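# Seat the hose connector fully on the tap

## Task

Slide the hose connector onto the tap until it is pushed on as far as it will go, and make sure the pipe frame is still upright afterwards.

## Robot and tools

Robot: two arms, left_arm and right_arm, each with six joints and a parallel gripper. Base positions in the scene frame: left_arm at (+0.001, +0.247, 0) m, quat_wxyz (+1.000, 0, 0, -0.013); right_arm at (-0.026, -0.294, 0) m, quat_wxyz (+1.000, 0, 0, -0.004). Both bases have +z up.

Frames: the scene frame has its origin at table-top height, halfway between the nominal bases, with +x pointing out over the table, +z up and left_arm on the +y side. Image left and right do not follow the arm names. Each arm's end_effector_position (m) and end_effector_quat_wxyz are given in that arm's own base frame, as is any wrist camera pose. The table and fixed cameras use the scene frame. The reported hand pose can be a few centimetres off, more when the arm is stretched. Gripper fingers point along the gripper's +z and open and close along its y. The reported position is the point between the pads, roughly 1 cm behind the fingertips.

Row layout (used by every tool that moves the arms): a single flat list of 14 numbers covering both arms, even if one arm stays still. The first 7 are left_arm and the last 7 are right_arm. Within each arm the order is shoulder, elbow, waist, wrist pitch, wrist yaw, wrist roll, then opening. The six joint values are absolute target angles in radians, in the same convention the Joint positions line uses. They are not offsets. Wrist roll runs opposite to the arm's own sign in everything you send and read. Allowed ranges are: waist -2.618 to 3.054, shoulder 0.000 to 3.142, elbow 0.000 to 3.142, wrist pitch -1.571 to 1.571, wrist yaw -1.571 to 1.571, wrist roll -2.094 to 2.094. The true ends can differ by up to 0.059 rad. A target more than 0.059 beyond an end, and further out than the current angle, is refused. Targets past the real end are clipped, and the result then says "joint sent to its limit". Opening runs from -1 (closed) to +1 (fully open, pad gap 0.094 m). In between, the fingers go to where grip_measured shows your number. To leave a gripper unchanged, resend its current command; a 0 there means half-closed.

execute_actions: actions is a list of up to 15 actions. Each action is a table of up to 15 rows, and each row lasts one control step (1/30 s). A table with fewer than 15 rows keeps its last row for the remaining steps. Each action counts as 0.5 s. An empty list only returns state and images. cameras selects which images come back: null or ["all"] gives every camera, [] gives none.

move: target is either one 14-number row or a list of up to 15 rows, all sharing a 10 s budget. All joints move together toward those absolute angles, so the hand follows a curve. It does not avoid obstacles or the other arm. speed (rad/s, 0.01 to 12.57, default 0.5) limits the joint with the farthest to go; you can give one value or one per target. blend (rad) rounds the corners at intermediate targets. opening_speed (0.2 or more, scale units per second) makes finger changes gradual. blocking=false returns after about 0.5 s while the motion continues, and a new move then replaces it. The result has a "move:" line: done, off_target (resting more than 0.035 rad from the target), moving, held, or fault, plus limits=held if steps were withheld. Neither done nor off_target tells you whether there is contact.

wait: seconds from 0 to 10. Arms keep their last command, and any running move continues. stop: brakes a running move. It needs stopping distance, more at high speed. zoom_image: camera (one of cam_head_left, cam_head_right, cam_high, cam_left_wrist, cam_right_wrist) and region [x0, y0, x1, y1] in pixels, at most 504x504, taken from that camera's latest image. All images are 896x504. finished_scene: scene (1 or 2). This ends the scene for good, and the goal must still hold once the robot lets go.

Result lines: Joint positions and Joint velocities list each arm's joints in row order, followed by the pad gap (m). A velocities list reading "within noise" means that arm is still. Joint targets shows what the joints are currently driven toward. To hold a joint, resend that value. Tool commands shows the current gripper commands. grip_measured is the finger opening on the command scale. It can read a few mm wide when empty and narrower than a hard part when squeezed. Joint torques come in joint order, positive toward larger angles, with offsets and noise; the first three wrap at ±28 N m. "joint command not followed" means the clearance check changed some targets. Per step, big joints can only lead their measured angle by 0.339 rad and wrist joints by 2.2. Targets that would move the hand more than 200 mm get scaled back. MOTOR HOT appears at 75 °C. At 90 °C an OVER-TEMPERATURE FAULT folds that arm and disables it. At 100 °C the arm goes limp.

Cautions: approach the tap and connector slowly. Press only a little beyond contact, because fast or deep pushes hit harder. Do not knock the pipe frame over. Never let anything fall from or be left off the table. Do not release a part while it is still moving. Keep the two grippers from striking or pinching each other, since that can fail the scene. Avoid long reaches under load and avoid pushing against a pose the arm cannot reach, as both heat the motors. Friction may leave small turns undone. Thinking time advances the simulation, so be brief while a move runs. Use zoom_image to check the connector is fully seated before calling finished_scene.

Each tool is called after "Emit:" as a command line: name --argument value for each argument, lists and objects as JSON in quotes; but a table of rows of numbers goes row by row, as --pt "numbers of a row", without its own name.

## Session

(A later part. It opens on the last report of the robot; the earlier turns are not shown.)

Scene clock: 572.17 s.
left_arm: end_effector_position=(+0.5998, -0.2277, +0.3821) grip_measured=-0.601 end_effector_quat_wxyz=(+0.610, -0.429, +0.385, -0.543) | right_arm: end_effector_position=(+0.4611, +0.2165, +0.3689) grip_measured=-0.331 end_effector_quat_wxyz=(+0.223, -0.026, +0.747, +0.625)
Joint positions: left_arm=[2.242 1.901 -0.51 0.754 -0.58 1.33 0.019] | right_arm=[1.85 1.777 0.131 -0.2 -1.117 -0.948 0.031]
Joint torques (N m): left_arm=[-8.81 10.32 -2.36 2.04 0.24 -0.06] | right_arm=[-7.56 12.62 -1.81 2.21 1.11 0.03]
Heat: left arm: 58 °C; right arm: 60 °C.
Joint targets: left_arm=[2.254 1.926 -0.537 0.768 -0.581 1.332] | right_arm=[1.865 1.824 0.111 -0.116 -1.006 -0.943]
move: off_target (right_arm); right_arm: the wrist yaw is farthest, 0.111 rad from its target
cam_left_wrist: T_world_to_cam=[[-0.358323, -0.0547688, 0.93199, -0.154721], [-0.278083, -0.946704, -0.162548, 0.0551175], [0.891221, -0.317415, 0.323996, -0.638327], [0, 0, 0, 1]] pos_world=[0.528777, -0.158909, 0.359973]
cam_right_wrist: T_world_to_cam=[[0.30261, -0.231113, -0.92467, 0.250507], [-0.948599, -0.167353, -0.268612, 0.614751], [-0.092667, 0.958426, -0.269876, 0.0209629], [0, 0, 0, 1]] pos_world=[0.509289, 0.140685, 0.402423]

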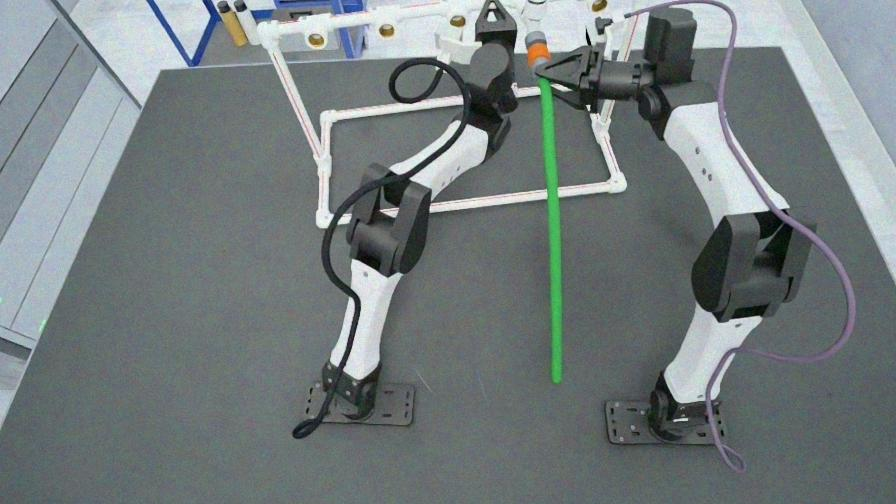

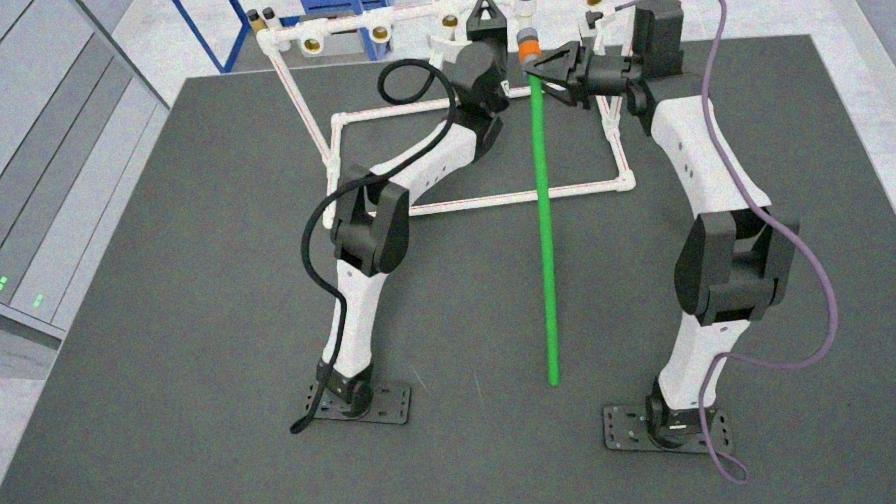

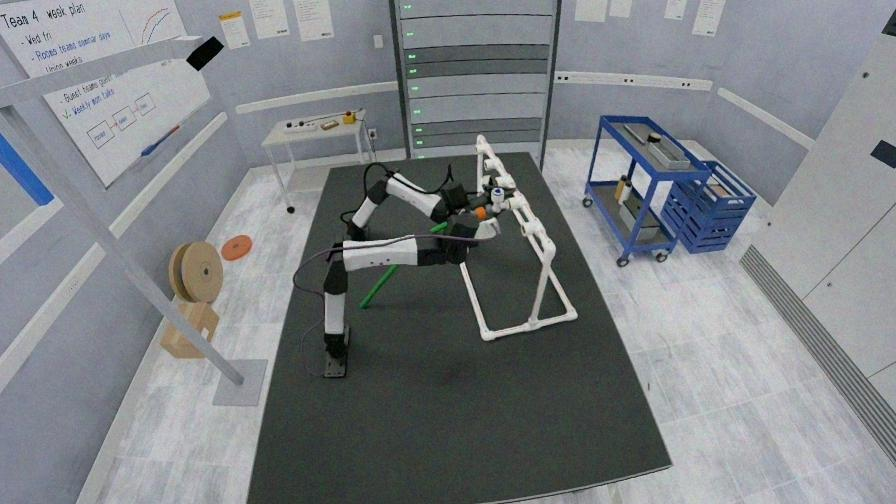

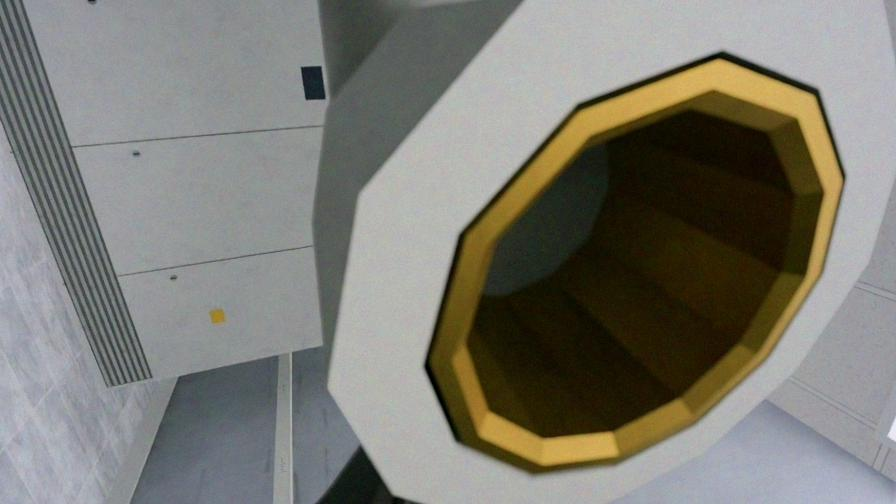

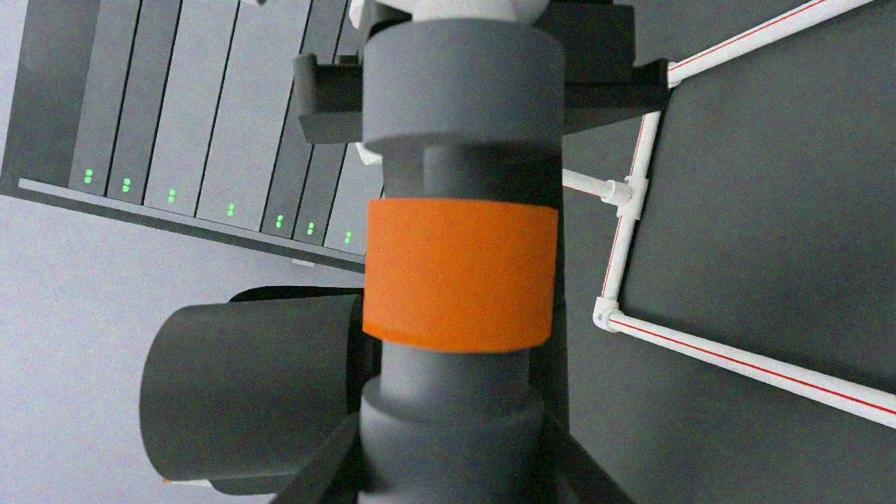

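Emit:
move --target '[2.247,1.918,-0.573,0.768,-0.581,1.332,-0.85,1.881,1.836,0.091,-0.041,-0.869,-0.943,-0.7]' --speed 0.15 --cameras '["cam_right_wrist","cam_head_left"]'

Emit:
zoom_image --camera "cam_head_left" --region '[430, 0, 600, 110]'

Scene clock: 575.40 s.
left_arm: end_effector_position=(+0.5991, -0.2301, +0.3818) grip_measured=-0.601 end_effector_quat_wxyz=(+0.609, -0.428, +0.387, -0.544) | right_arm: end_effector_position=(+0.4723, +0.2137, +0.3706) grip_measured=-0.331 end_effector_quat_wxyz=(+0.250, -0.022, +0.746, +0.617)
Joint positions: left_arm=[2.242 1.901 -0.514 0.752 -0.58 1.33 0.019] | right_arm=[1.861 1.785 0.129 -0.164 -1.074 -0.945 0.031]
Joint torques (N m): left_arm=[-9.35 9.54 -5.11 2.05 0.24 -0.08] | right_arm=[-7.21 13.11 -3.47 2.59 2.27 0]
Heat: left arm: 58 °C; right arm: 59 °C.
Joint targets: left_arm=[2.247 1.918 -0.573 0.768 -0.581 1.332] | right_arm=[1.881 1.836 0.091 -0.041 -0.869 -0.943]
move: off_target (left_arm, right_arm); left_arm: the waist is farthest, 0.059 rad from its target; right_arm: the wrist yaw is farthest, 0.205 rad from its target
cam_right_wrist: T_world_to_cam=[[0.326094, -0.251299, -0.911324, 0.236279], [-0.94443, -0.128823, -0.302418, 0.627724], [-0.0414018, 0.959298, -0.279343, 0.00429082], [0, 0, 0, 1]] pos_world=[0.51597, 0.136126, 0.40636]
Images, in order (width x height): cam_head_left 896x504, cam_right_wrist 896x504.

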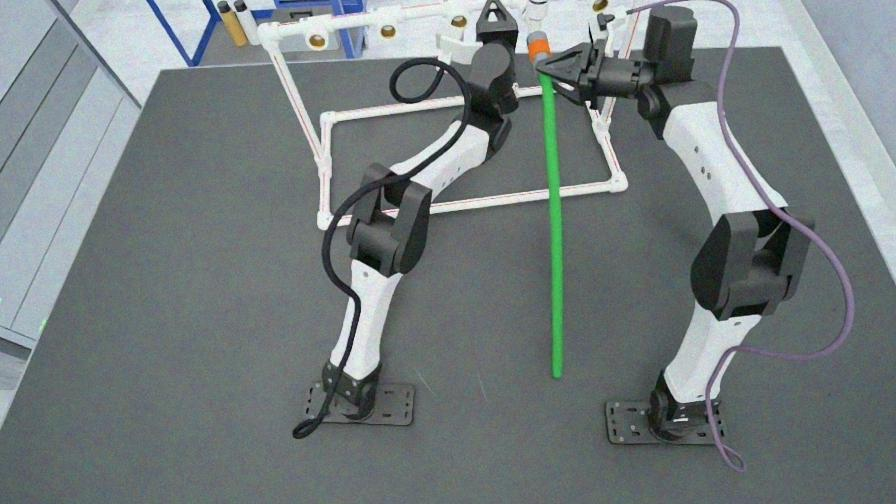

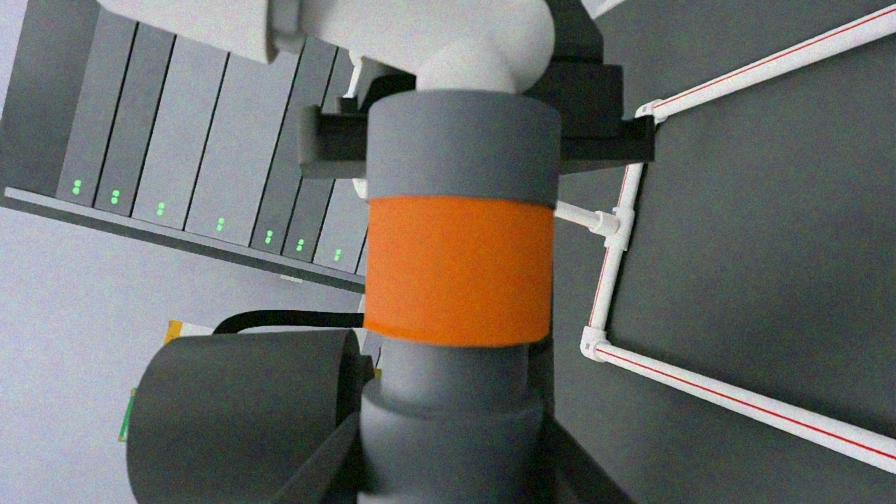

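Scaled by 2.965 (camera's finer frame: 1280x720).

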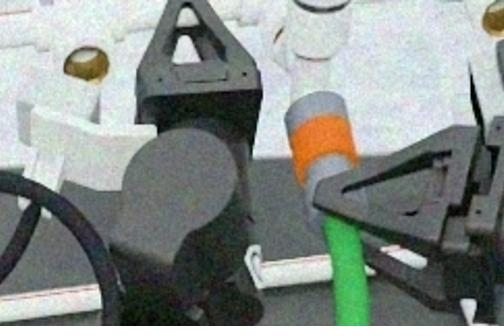

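Emit:
zoom_image --camera "cam_right_wrist" --region '[340, 60, 590, 260]'

Emit:
zoom_image --camera "cam_head_left" --region '[515, 20, 565, 75]'

Scaled by 2.016 (camera's finer frame: 1280x720).

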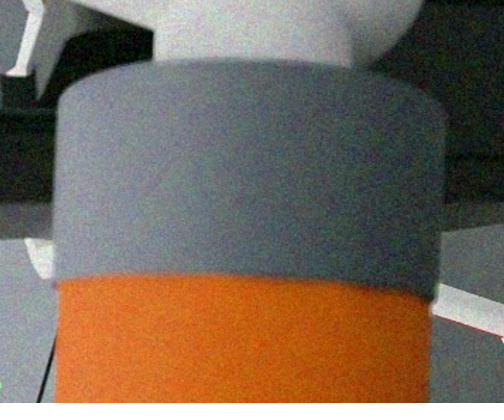

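Scaled by 9.164 (camera's finer frame: 1280x720).

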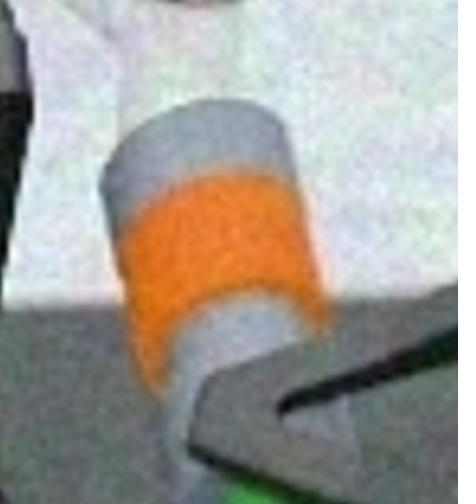

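Emit:
move --pt "2.26 1.934 -0.507 0.768 -0.583 1.332 -0.85 1.861 1.822 0.122 -0.153 -1.087 -0.94 -0.6" --pt "2.26 1.934 -0.507 0.768 -0.583 1.332 -0.85 1.861 1.822 0.122 -0.153 -1.087 -0.94 0.7" --speed 0.15 --opening_speed 0.6 --cameras '["cam_right_wrist","cam_head_left","cam_high"]'

Emit:
zoom_image --camera "cam_right_wrist" --region '[340, 60, 590, 260]'

Emit:
zoom_image --camera "cam_head_left" --region '[515, 20, 565, 75]'

Scene clock: 586.37 s.
left_arm: end_effector_position=(+0.5995, -0.2289, +0.3820) grip_measured=-0.601 end_effector_quat_wxyz=(+0.610, -0.428, +0.386, -0.543) | right_arm: end_effector_position=(+0.4692, +0.2149, +0.3727) grip_measured=+0.697 end_effector_quat_wxyz=(+0.245, -0.028, +0.744, +0.621)
Joint positions: left_arm=[2.242 1.902 -0.512 0.752 -0.58 1.33 0.019] | right_arm=[1.861 1.791 0.129 -0.169 -1.092 -0.945 0.08]
Joint torques (N m): left_arm=[-8.29 10.95 0.4 2.07 0.21 -0.07] | right_arm=[-8.92 11.1 -0.68 1.58 -0.14 0.03]
Heat: left arm: 60 °C; right arm: 59 °C.
Joint targets: left_arm=[2.260 1.934 -0.507 0.768 -0.583 1.332] | right_arm=[1.861 1.822 0.122 -0.153 -1.087 -0.940]
move: done; target 2's new numbers were sent with right_arm's elbow 0.037 rad from that target
cam_right_wrist: T_world_to_cam=[[0.330608, -0.24175, -0.91228, 0.2357], [-0.941958, -0.144376, -0.303104, 0.628026], [-0.0584356, 0.959538, -0.27545, 0.0101106], [0, 0, 0, 1]] pos_world=[0.514241, 0.137951, 0.408167]
Images, in order (width x height): cam_head_left 896x504, cam_high 896x504, cam_right_wrist 896x504.

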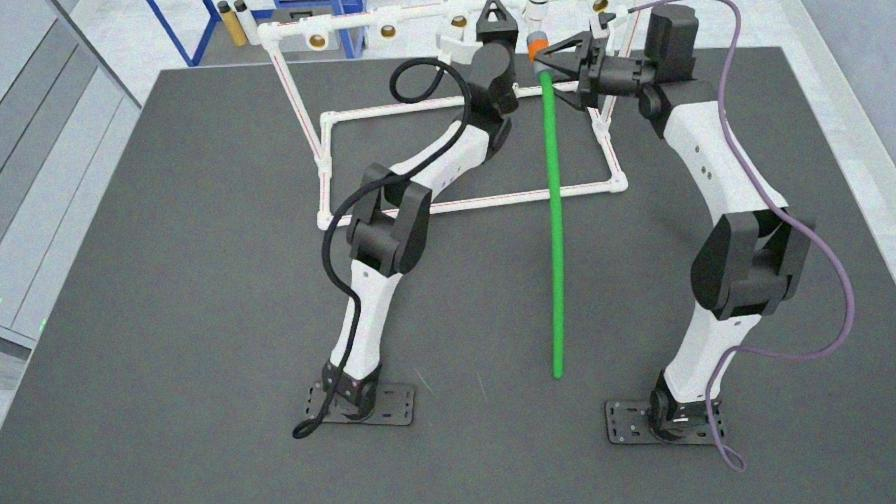

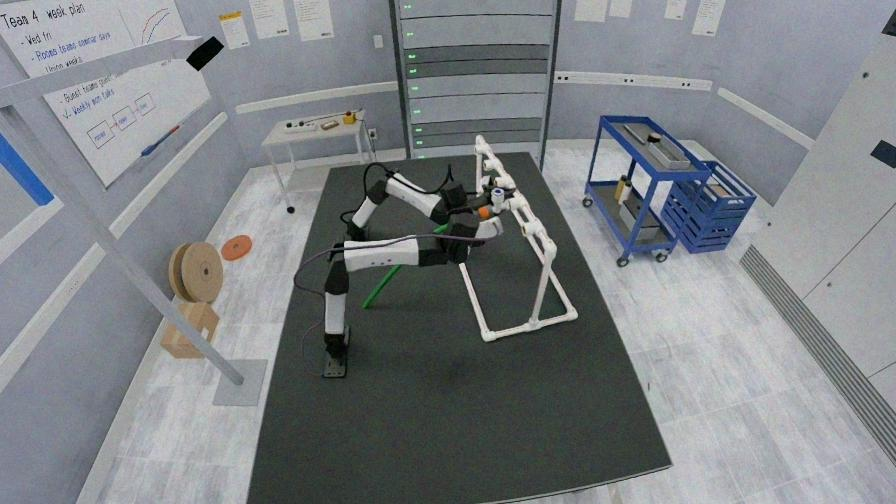

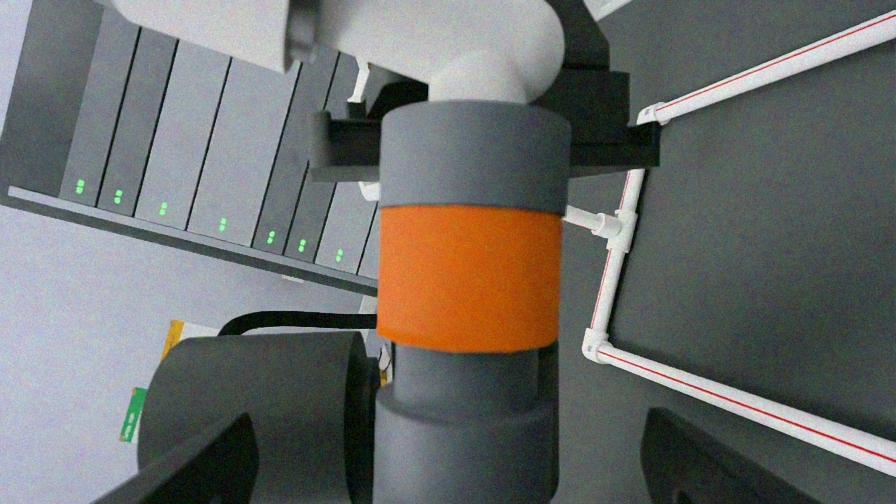

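Scaled by 2.016 (camera's finer frame: 1280x720).

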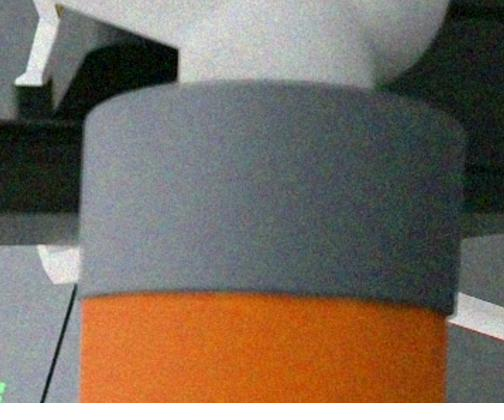

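Scaled by 9.164 (camera's finer frame: 1280x720).

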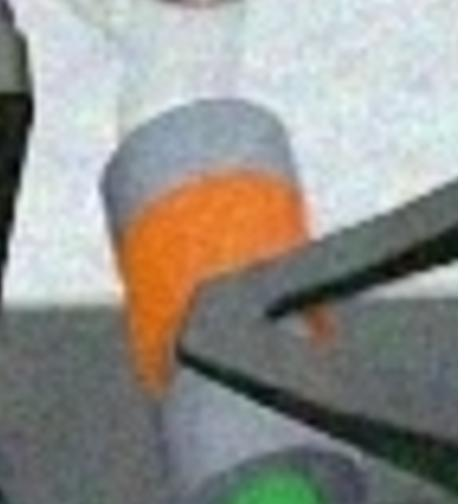

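Emit:
move --pt "2.26 1.934 -0.507 0.768 -0.583 1.332 -0.85 1.76 1.766 0.014 -0.243 -1.18 -0.87 0.7" --pt "2.26 1.934 -0.507 0.768 -0.583 1.332 -0.85 1.725 1.78 -0.109 -0.42 -1.295 -0.737 0.7" --speed 0.25 --blend '[0.03,0]' --cameras '["cam_right_wrist","cam_head_left","cam_high"]'

Scene clock: 598.07 s.
left_arm: end_effector_position=(+0.5995, -0.2289, +0.3820) grip_measured=-0.601 end_effector_quat_wxyz=(+0.610, -0.428, +0.386, -0.543) | right_arm: end_effector_position=(+0.4421, +0.1184, +0.3863) grip_measured=+0.697 end_effector_quat_wxyz=(+0.258, -0.019, +0.746, +0.613)
Joint positions: left_arm=[2.242 1.902 -0.512 0.752 -0.58 1.33 0.019] | right_arm=[1.76 1.771 -0.106 -0.421 -1.281 -0.752 0.08]
Joint torques (N m): left_arm=[-8.27 10.97 0.43 2.06 0.23 -0.07] | right_arm=[-10.97 8.54 -0.28 1.31 -0.48 0.13]
Heat: left arm: 62 °C; right arm: 60 °C.
Joint targets: left_arm=[2.260 1.934 -0.507 0.768 -0.583 1.332] | right_arm=[1.725 1.780 -0.109 -0.420 -1.295 -0.737]
move: done
cam_right_wrist: T_world_to_cam=[[0.329367, -0.260845, -0.907457, 0.234583], [-0.94393, -0.114018, -0.309831, 0.5926], [-0.0226482, 0.958624, -0.283773, 0.0922737], [0, 0, 0, 1]] pos_world=[0.484199, 0.040301, 0.422665]
Images, in order (width x height): cam_head_left 896x504, cam_high 896x504, cam_right_wrist 896x504.

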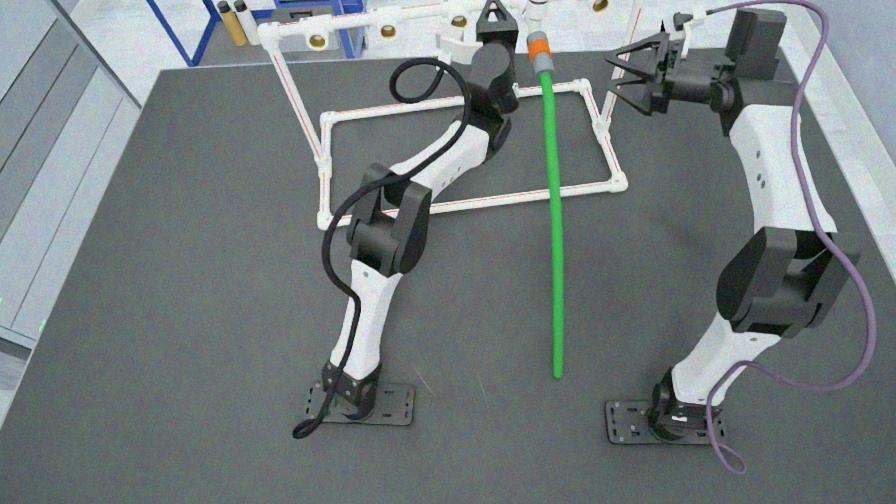

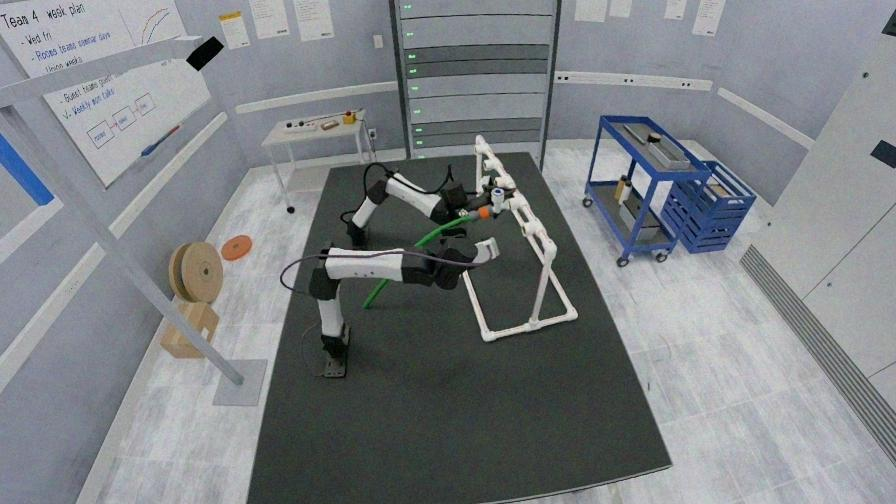

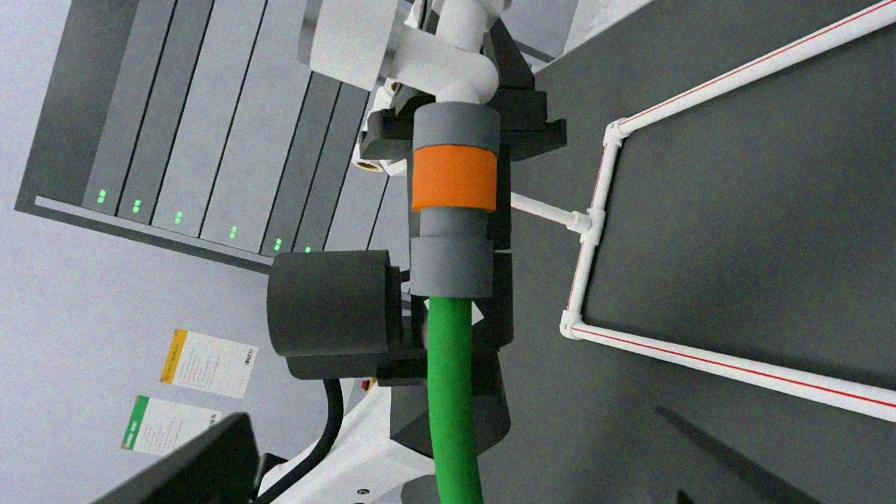

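Emit:
move --target '[2.26,1.934,-0.507,0.768,-0.583,1.332,0.8,1.725,1.78,-0.109,-0.42,-1.295,-0.737,0.7]' --opening_speed 0.7 --cameras '["cam_left_wrist","cam_head_left","cam_high"]'

Scene clock: 602.47 s.
left_arm: end_effector_position=(+0.5995, -0.2289, +0.3820) grip_measured=+0.799 end_effector_quat_wxyz=(+0.610, -0.428, +0.386, -0.543) | right_arm: end_effector_position=(+0.4420, +0.1185, +0.3863) grip_measured=+0.697 end_effector_quat_wxyz=(+0.258, -0.019, +0.746, +0.614)
Joint positions: left_arm=[2.242 1.902 -0.512 0.752 -0.58 1.33 0.084] | right_arm=[1.76 1.771 -0.106 -0.422 -1.281 -0.752 0.08]
Joint torques (N m): left_arm=[-8.29 10.95 0.43 2.05 0.23 -0.07] | right_arm=[-10.96 8.55 -0.28 1.32 -0.48 0.13]
Heat: left arm: 63 °C; right arm: 61 °C.
Joint targets: left_arm=[2.260 1.934 -0.507 0.768 -0.583 1.332] | right_arm=[1.725 1.780 -0.109 -0.420 -1.295 -0.737]
move: done
cam_left_wrist: T_world_to_cam=[[-0.357211, -0.0547476, 0.932418, -0.155654], [-0.28016, -0.946035, -0.162877, 0.0553968], [0.891017, -0.319407, 0.322596, -0.638328], [0, 0, 0, 1]] pos_world=[0.528679, -0.160001, 0.360079]
Images, in order (width x height): cam_head_left 896x504, cam_high 896x504, cam_left_wrist 896x504.

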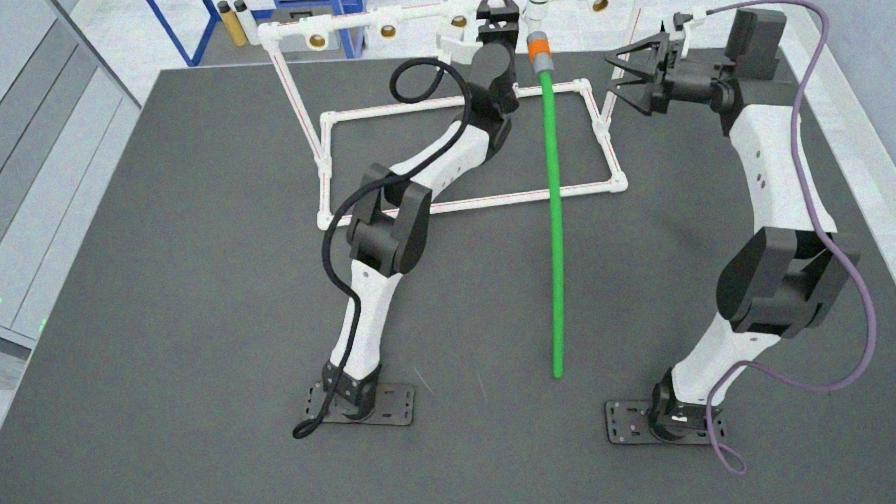

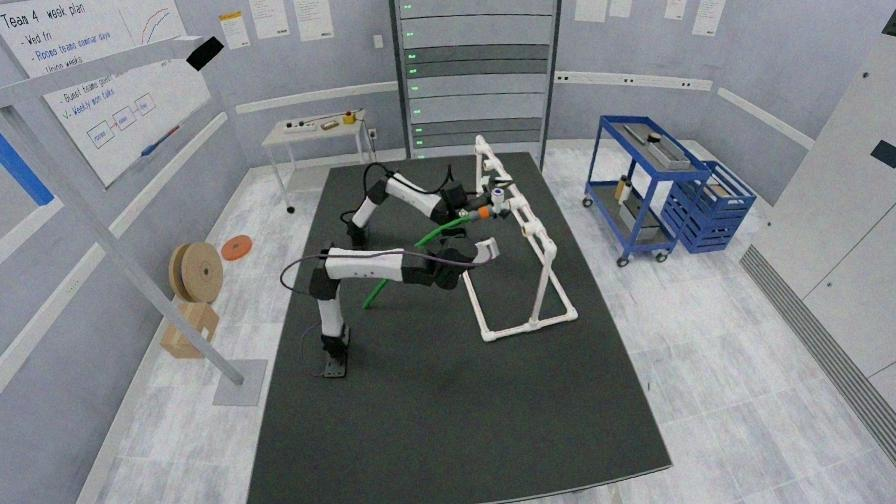

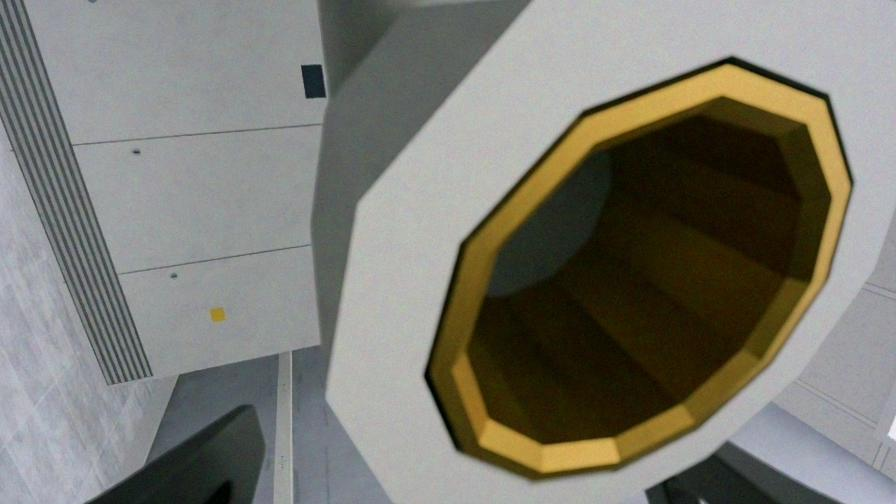

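Emit:
move --pt "2.212 1.905 -0.515 0.775 -0.590 1.325 0.8 1.725 1.78 -0.109 -0.42 -1.295 -0.737 0.7" --pt "2.175 1.825 -0.528 0.82 -0.610 1.315 0.8 1.725 1.78 -0.109 -0.42 -1.295 -0.737 0.7" --pt "2.0 1.455 -0.592 1.05 -0.68 1.285 0.8 1.725 1.78 -0.109 -0.42 -1.295 -0.737 0.7" --pt "1.88 1.20 -0.686 1.244 -0.75 1.24 0.8 1.725 1.78 -0.109 -0.42 -1.295 -0.737 0.7" --speed '[0.2,0.2,0.4,0.4]' --blend '[0.01,0.02,0.03,0]' --cameras '["cam_left_wrist","cam_head_left","cam_high","cam_right_wrist"]'

Emit:
zoom_image --camera "cam_right_wrist" --region '[340, 60, 590, 320]'

Emit:
zoom_image --camera "cam_head_left" --region '[515, 20, 565, 75]'

Scene clock: 610.53 s.
left_arm: end_effector_position=(+0.4715, -0.2351, +0.3374) grip_measured=+0.799 end_effector_quat_wxyz=(+0.600, -0.433, +0.373, -0.559) | right_arm: end_effector_position=(+0.4419, +0.1185, +0.3862) grip_measured=+0.697 end_effector_quat_wxyz=(+0.258, -0.019, +0.746, +0.614)
Joint positions: left_arm=[1.928 1.204 -0.682 1.209 -0.732 1.272 0.084] | right_arm=[1.76 1.771 -0.106 -0.423 -1.281 -0.752 0.08]
Joint torques (N m): left_arm=[-10.97 6.82 -0.34 2.11 0.11 -0.43] | right_arm=[-10.97 8.55 -0.31 1.32 -0.48 0.13]
Heat: left arm: 63 °C; right arm: 63 °C.
Joint targets: left_arm=[1.880 1.200 -0.686 1.244 -0.750 1.240] | right_arm=[1.725 1.780 -0.109 -0.420 -1.295 -0.737]
move: off_target (left_arm); left_arm: the shoulder is farthest, 0.048 rad from its target
cam_left_wrist: T_world_to_cam=[[-0.373792, -0.0113832, 0.927443, -0.140488], [-0.290714, -0.9481, -0.128805, -0.000633454], [0.880775, -0.317767, 0.351083, -0.516176], [0, 0, 0, 1]] pos_world=[0.401938, -0.166224, 0.311434]
cam_right_wrist: T_world_to_cam=[[0.329239, -0.260377, -0.907637, 0.234671], [-0.943953, -0.114732, -0.309498, 0.592384], [-0.0235483, 0.958666, -0.283558, 0.092489], [0, 0, 0, 1]] pos_world=[0.484098, 0.0404022, 0.422565]
Images, in order (width x height): cam_head_left 896x504, cam_high 896x504, cam_left_wrist 896x504, cam_right_wrist 896x504.

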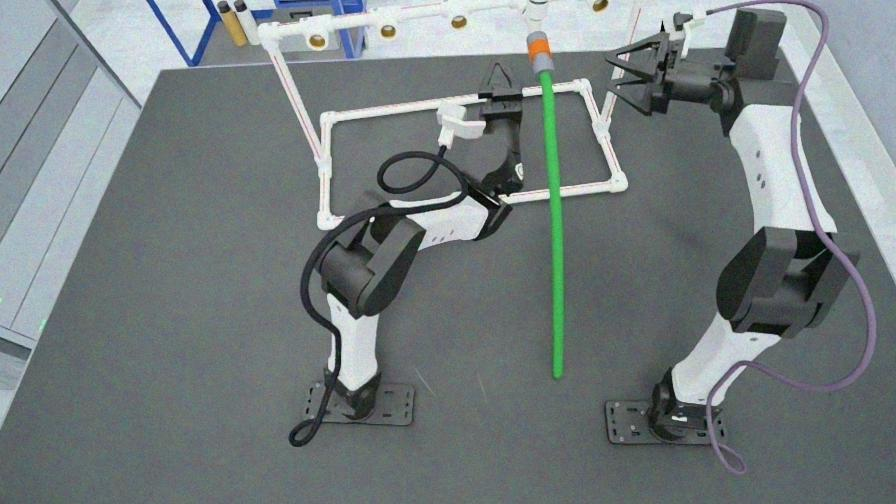

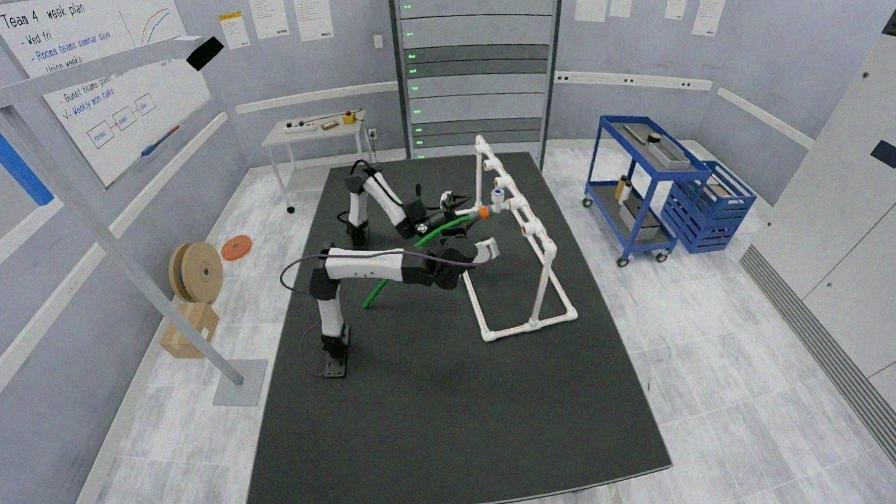

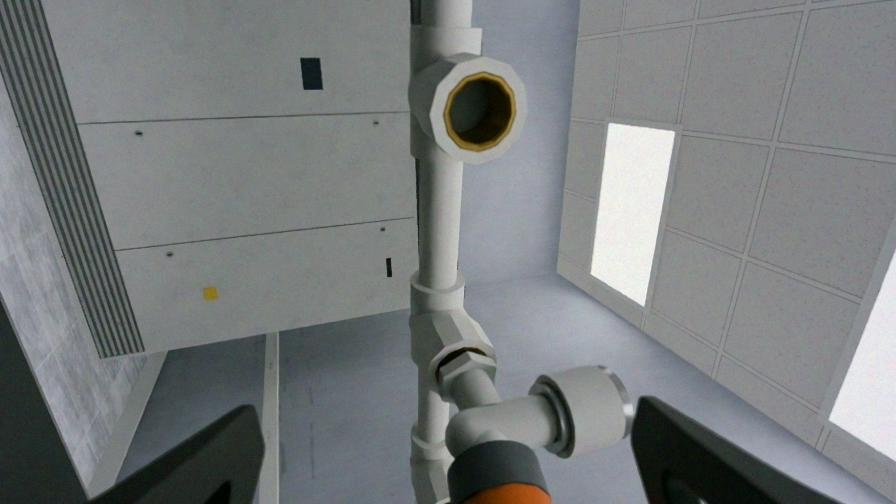

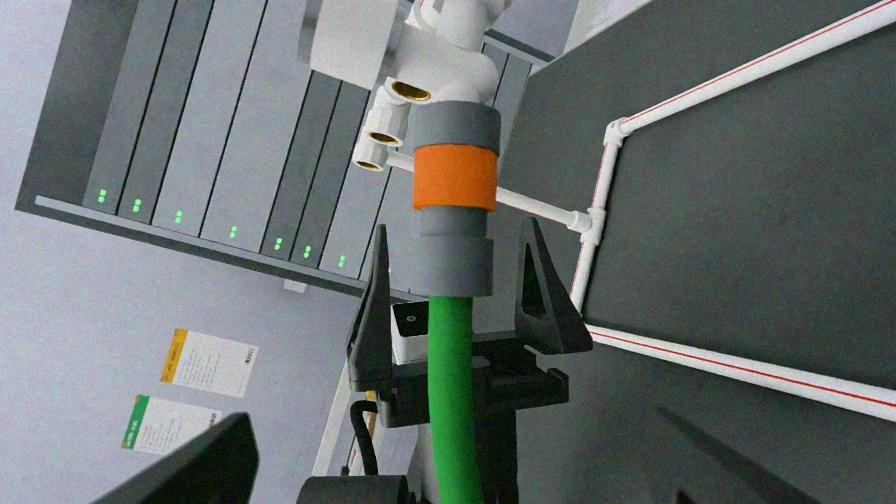

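Scaled by 1.938 (camera's finer frame: 1280x720).

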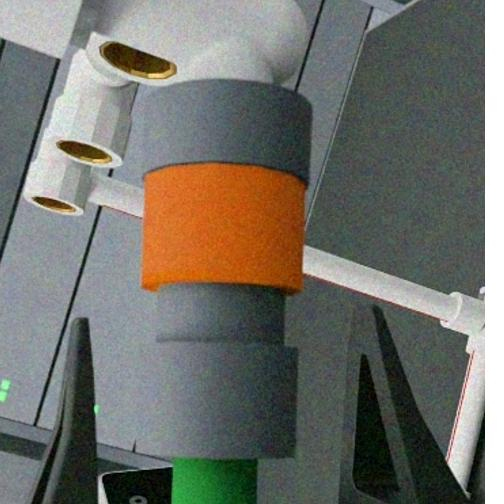

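Scaled by 9.164 (camera's finer frame: 1280x720).

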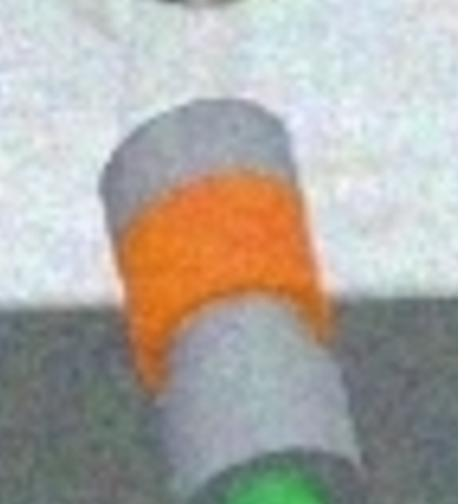

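Emit:
finished_scene --scene 1

The scene is finished: the task was done.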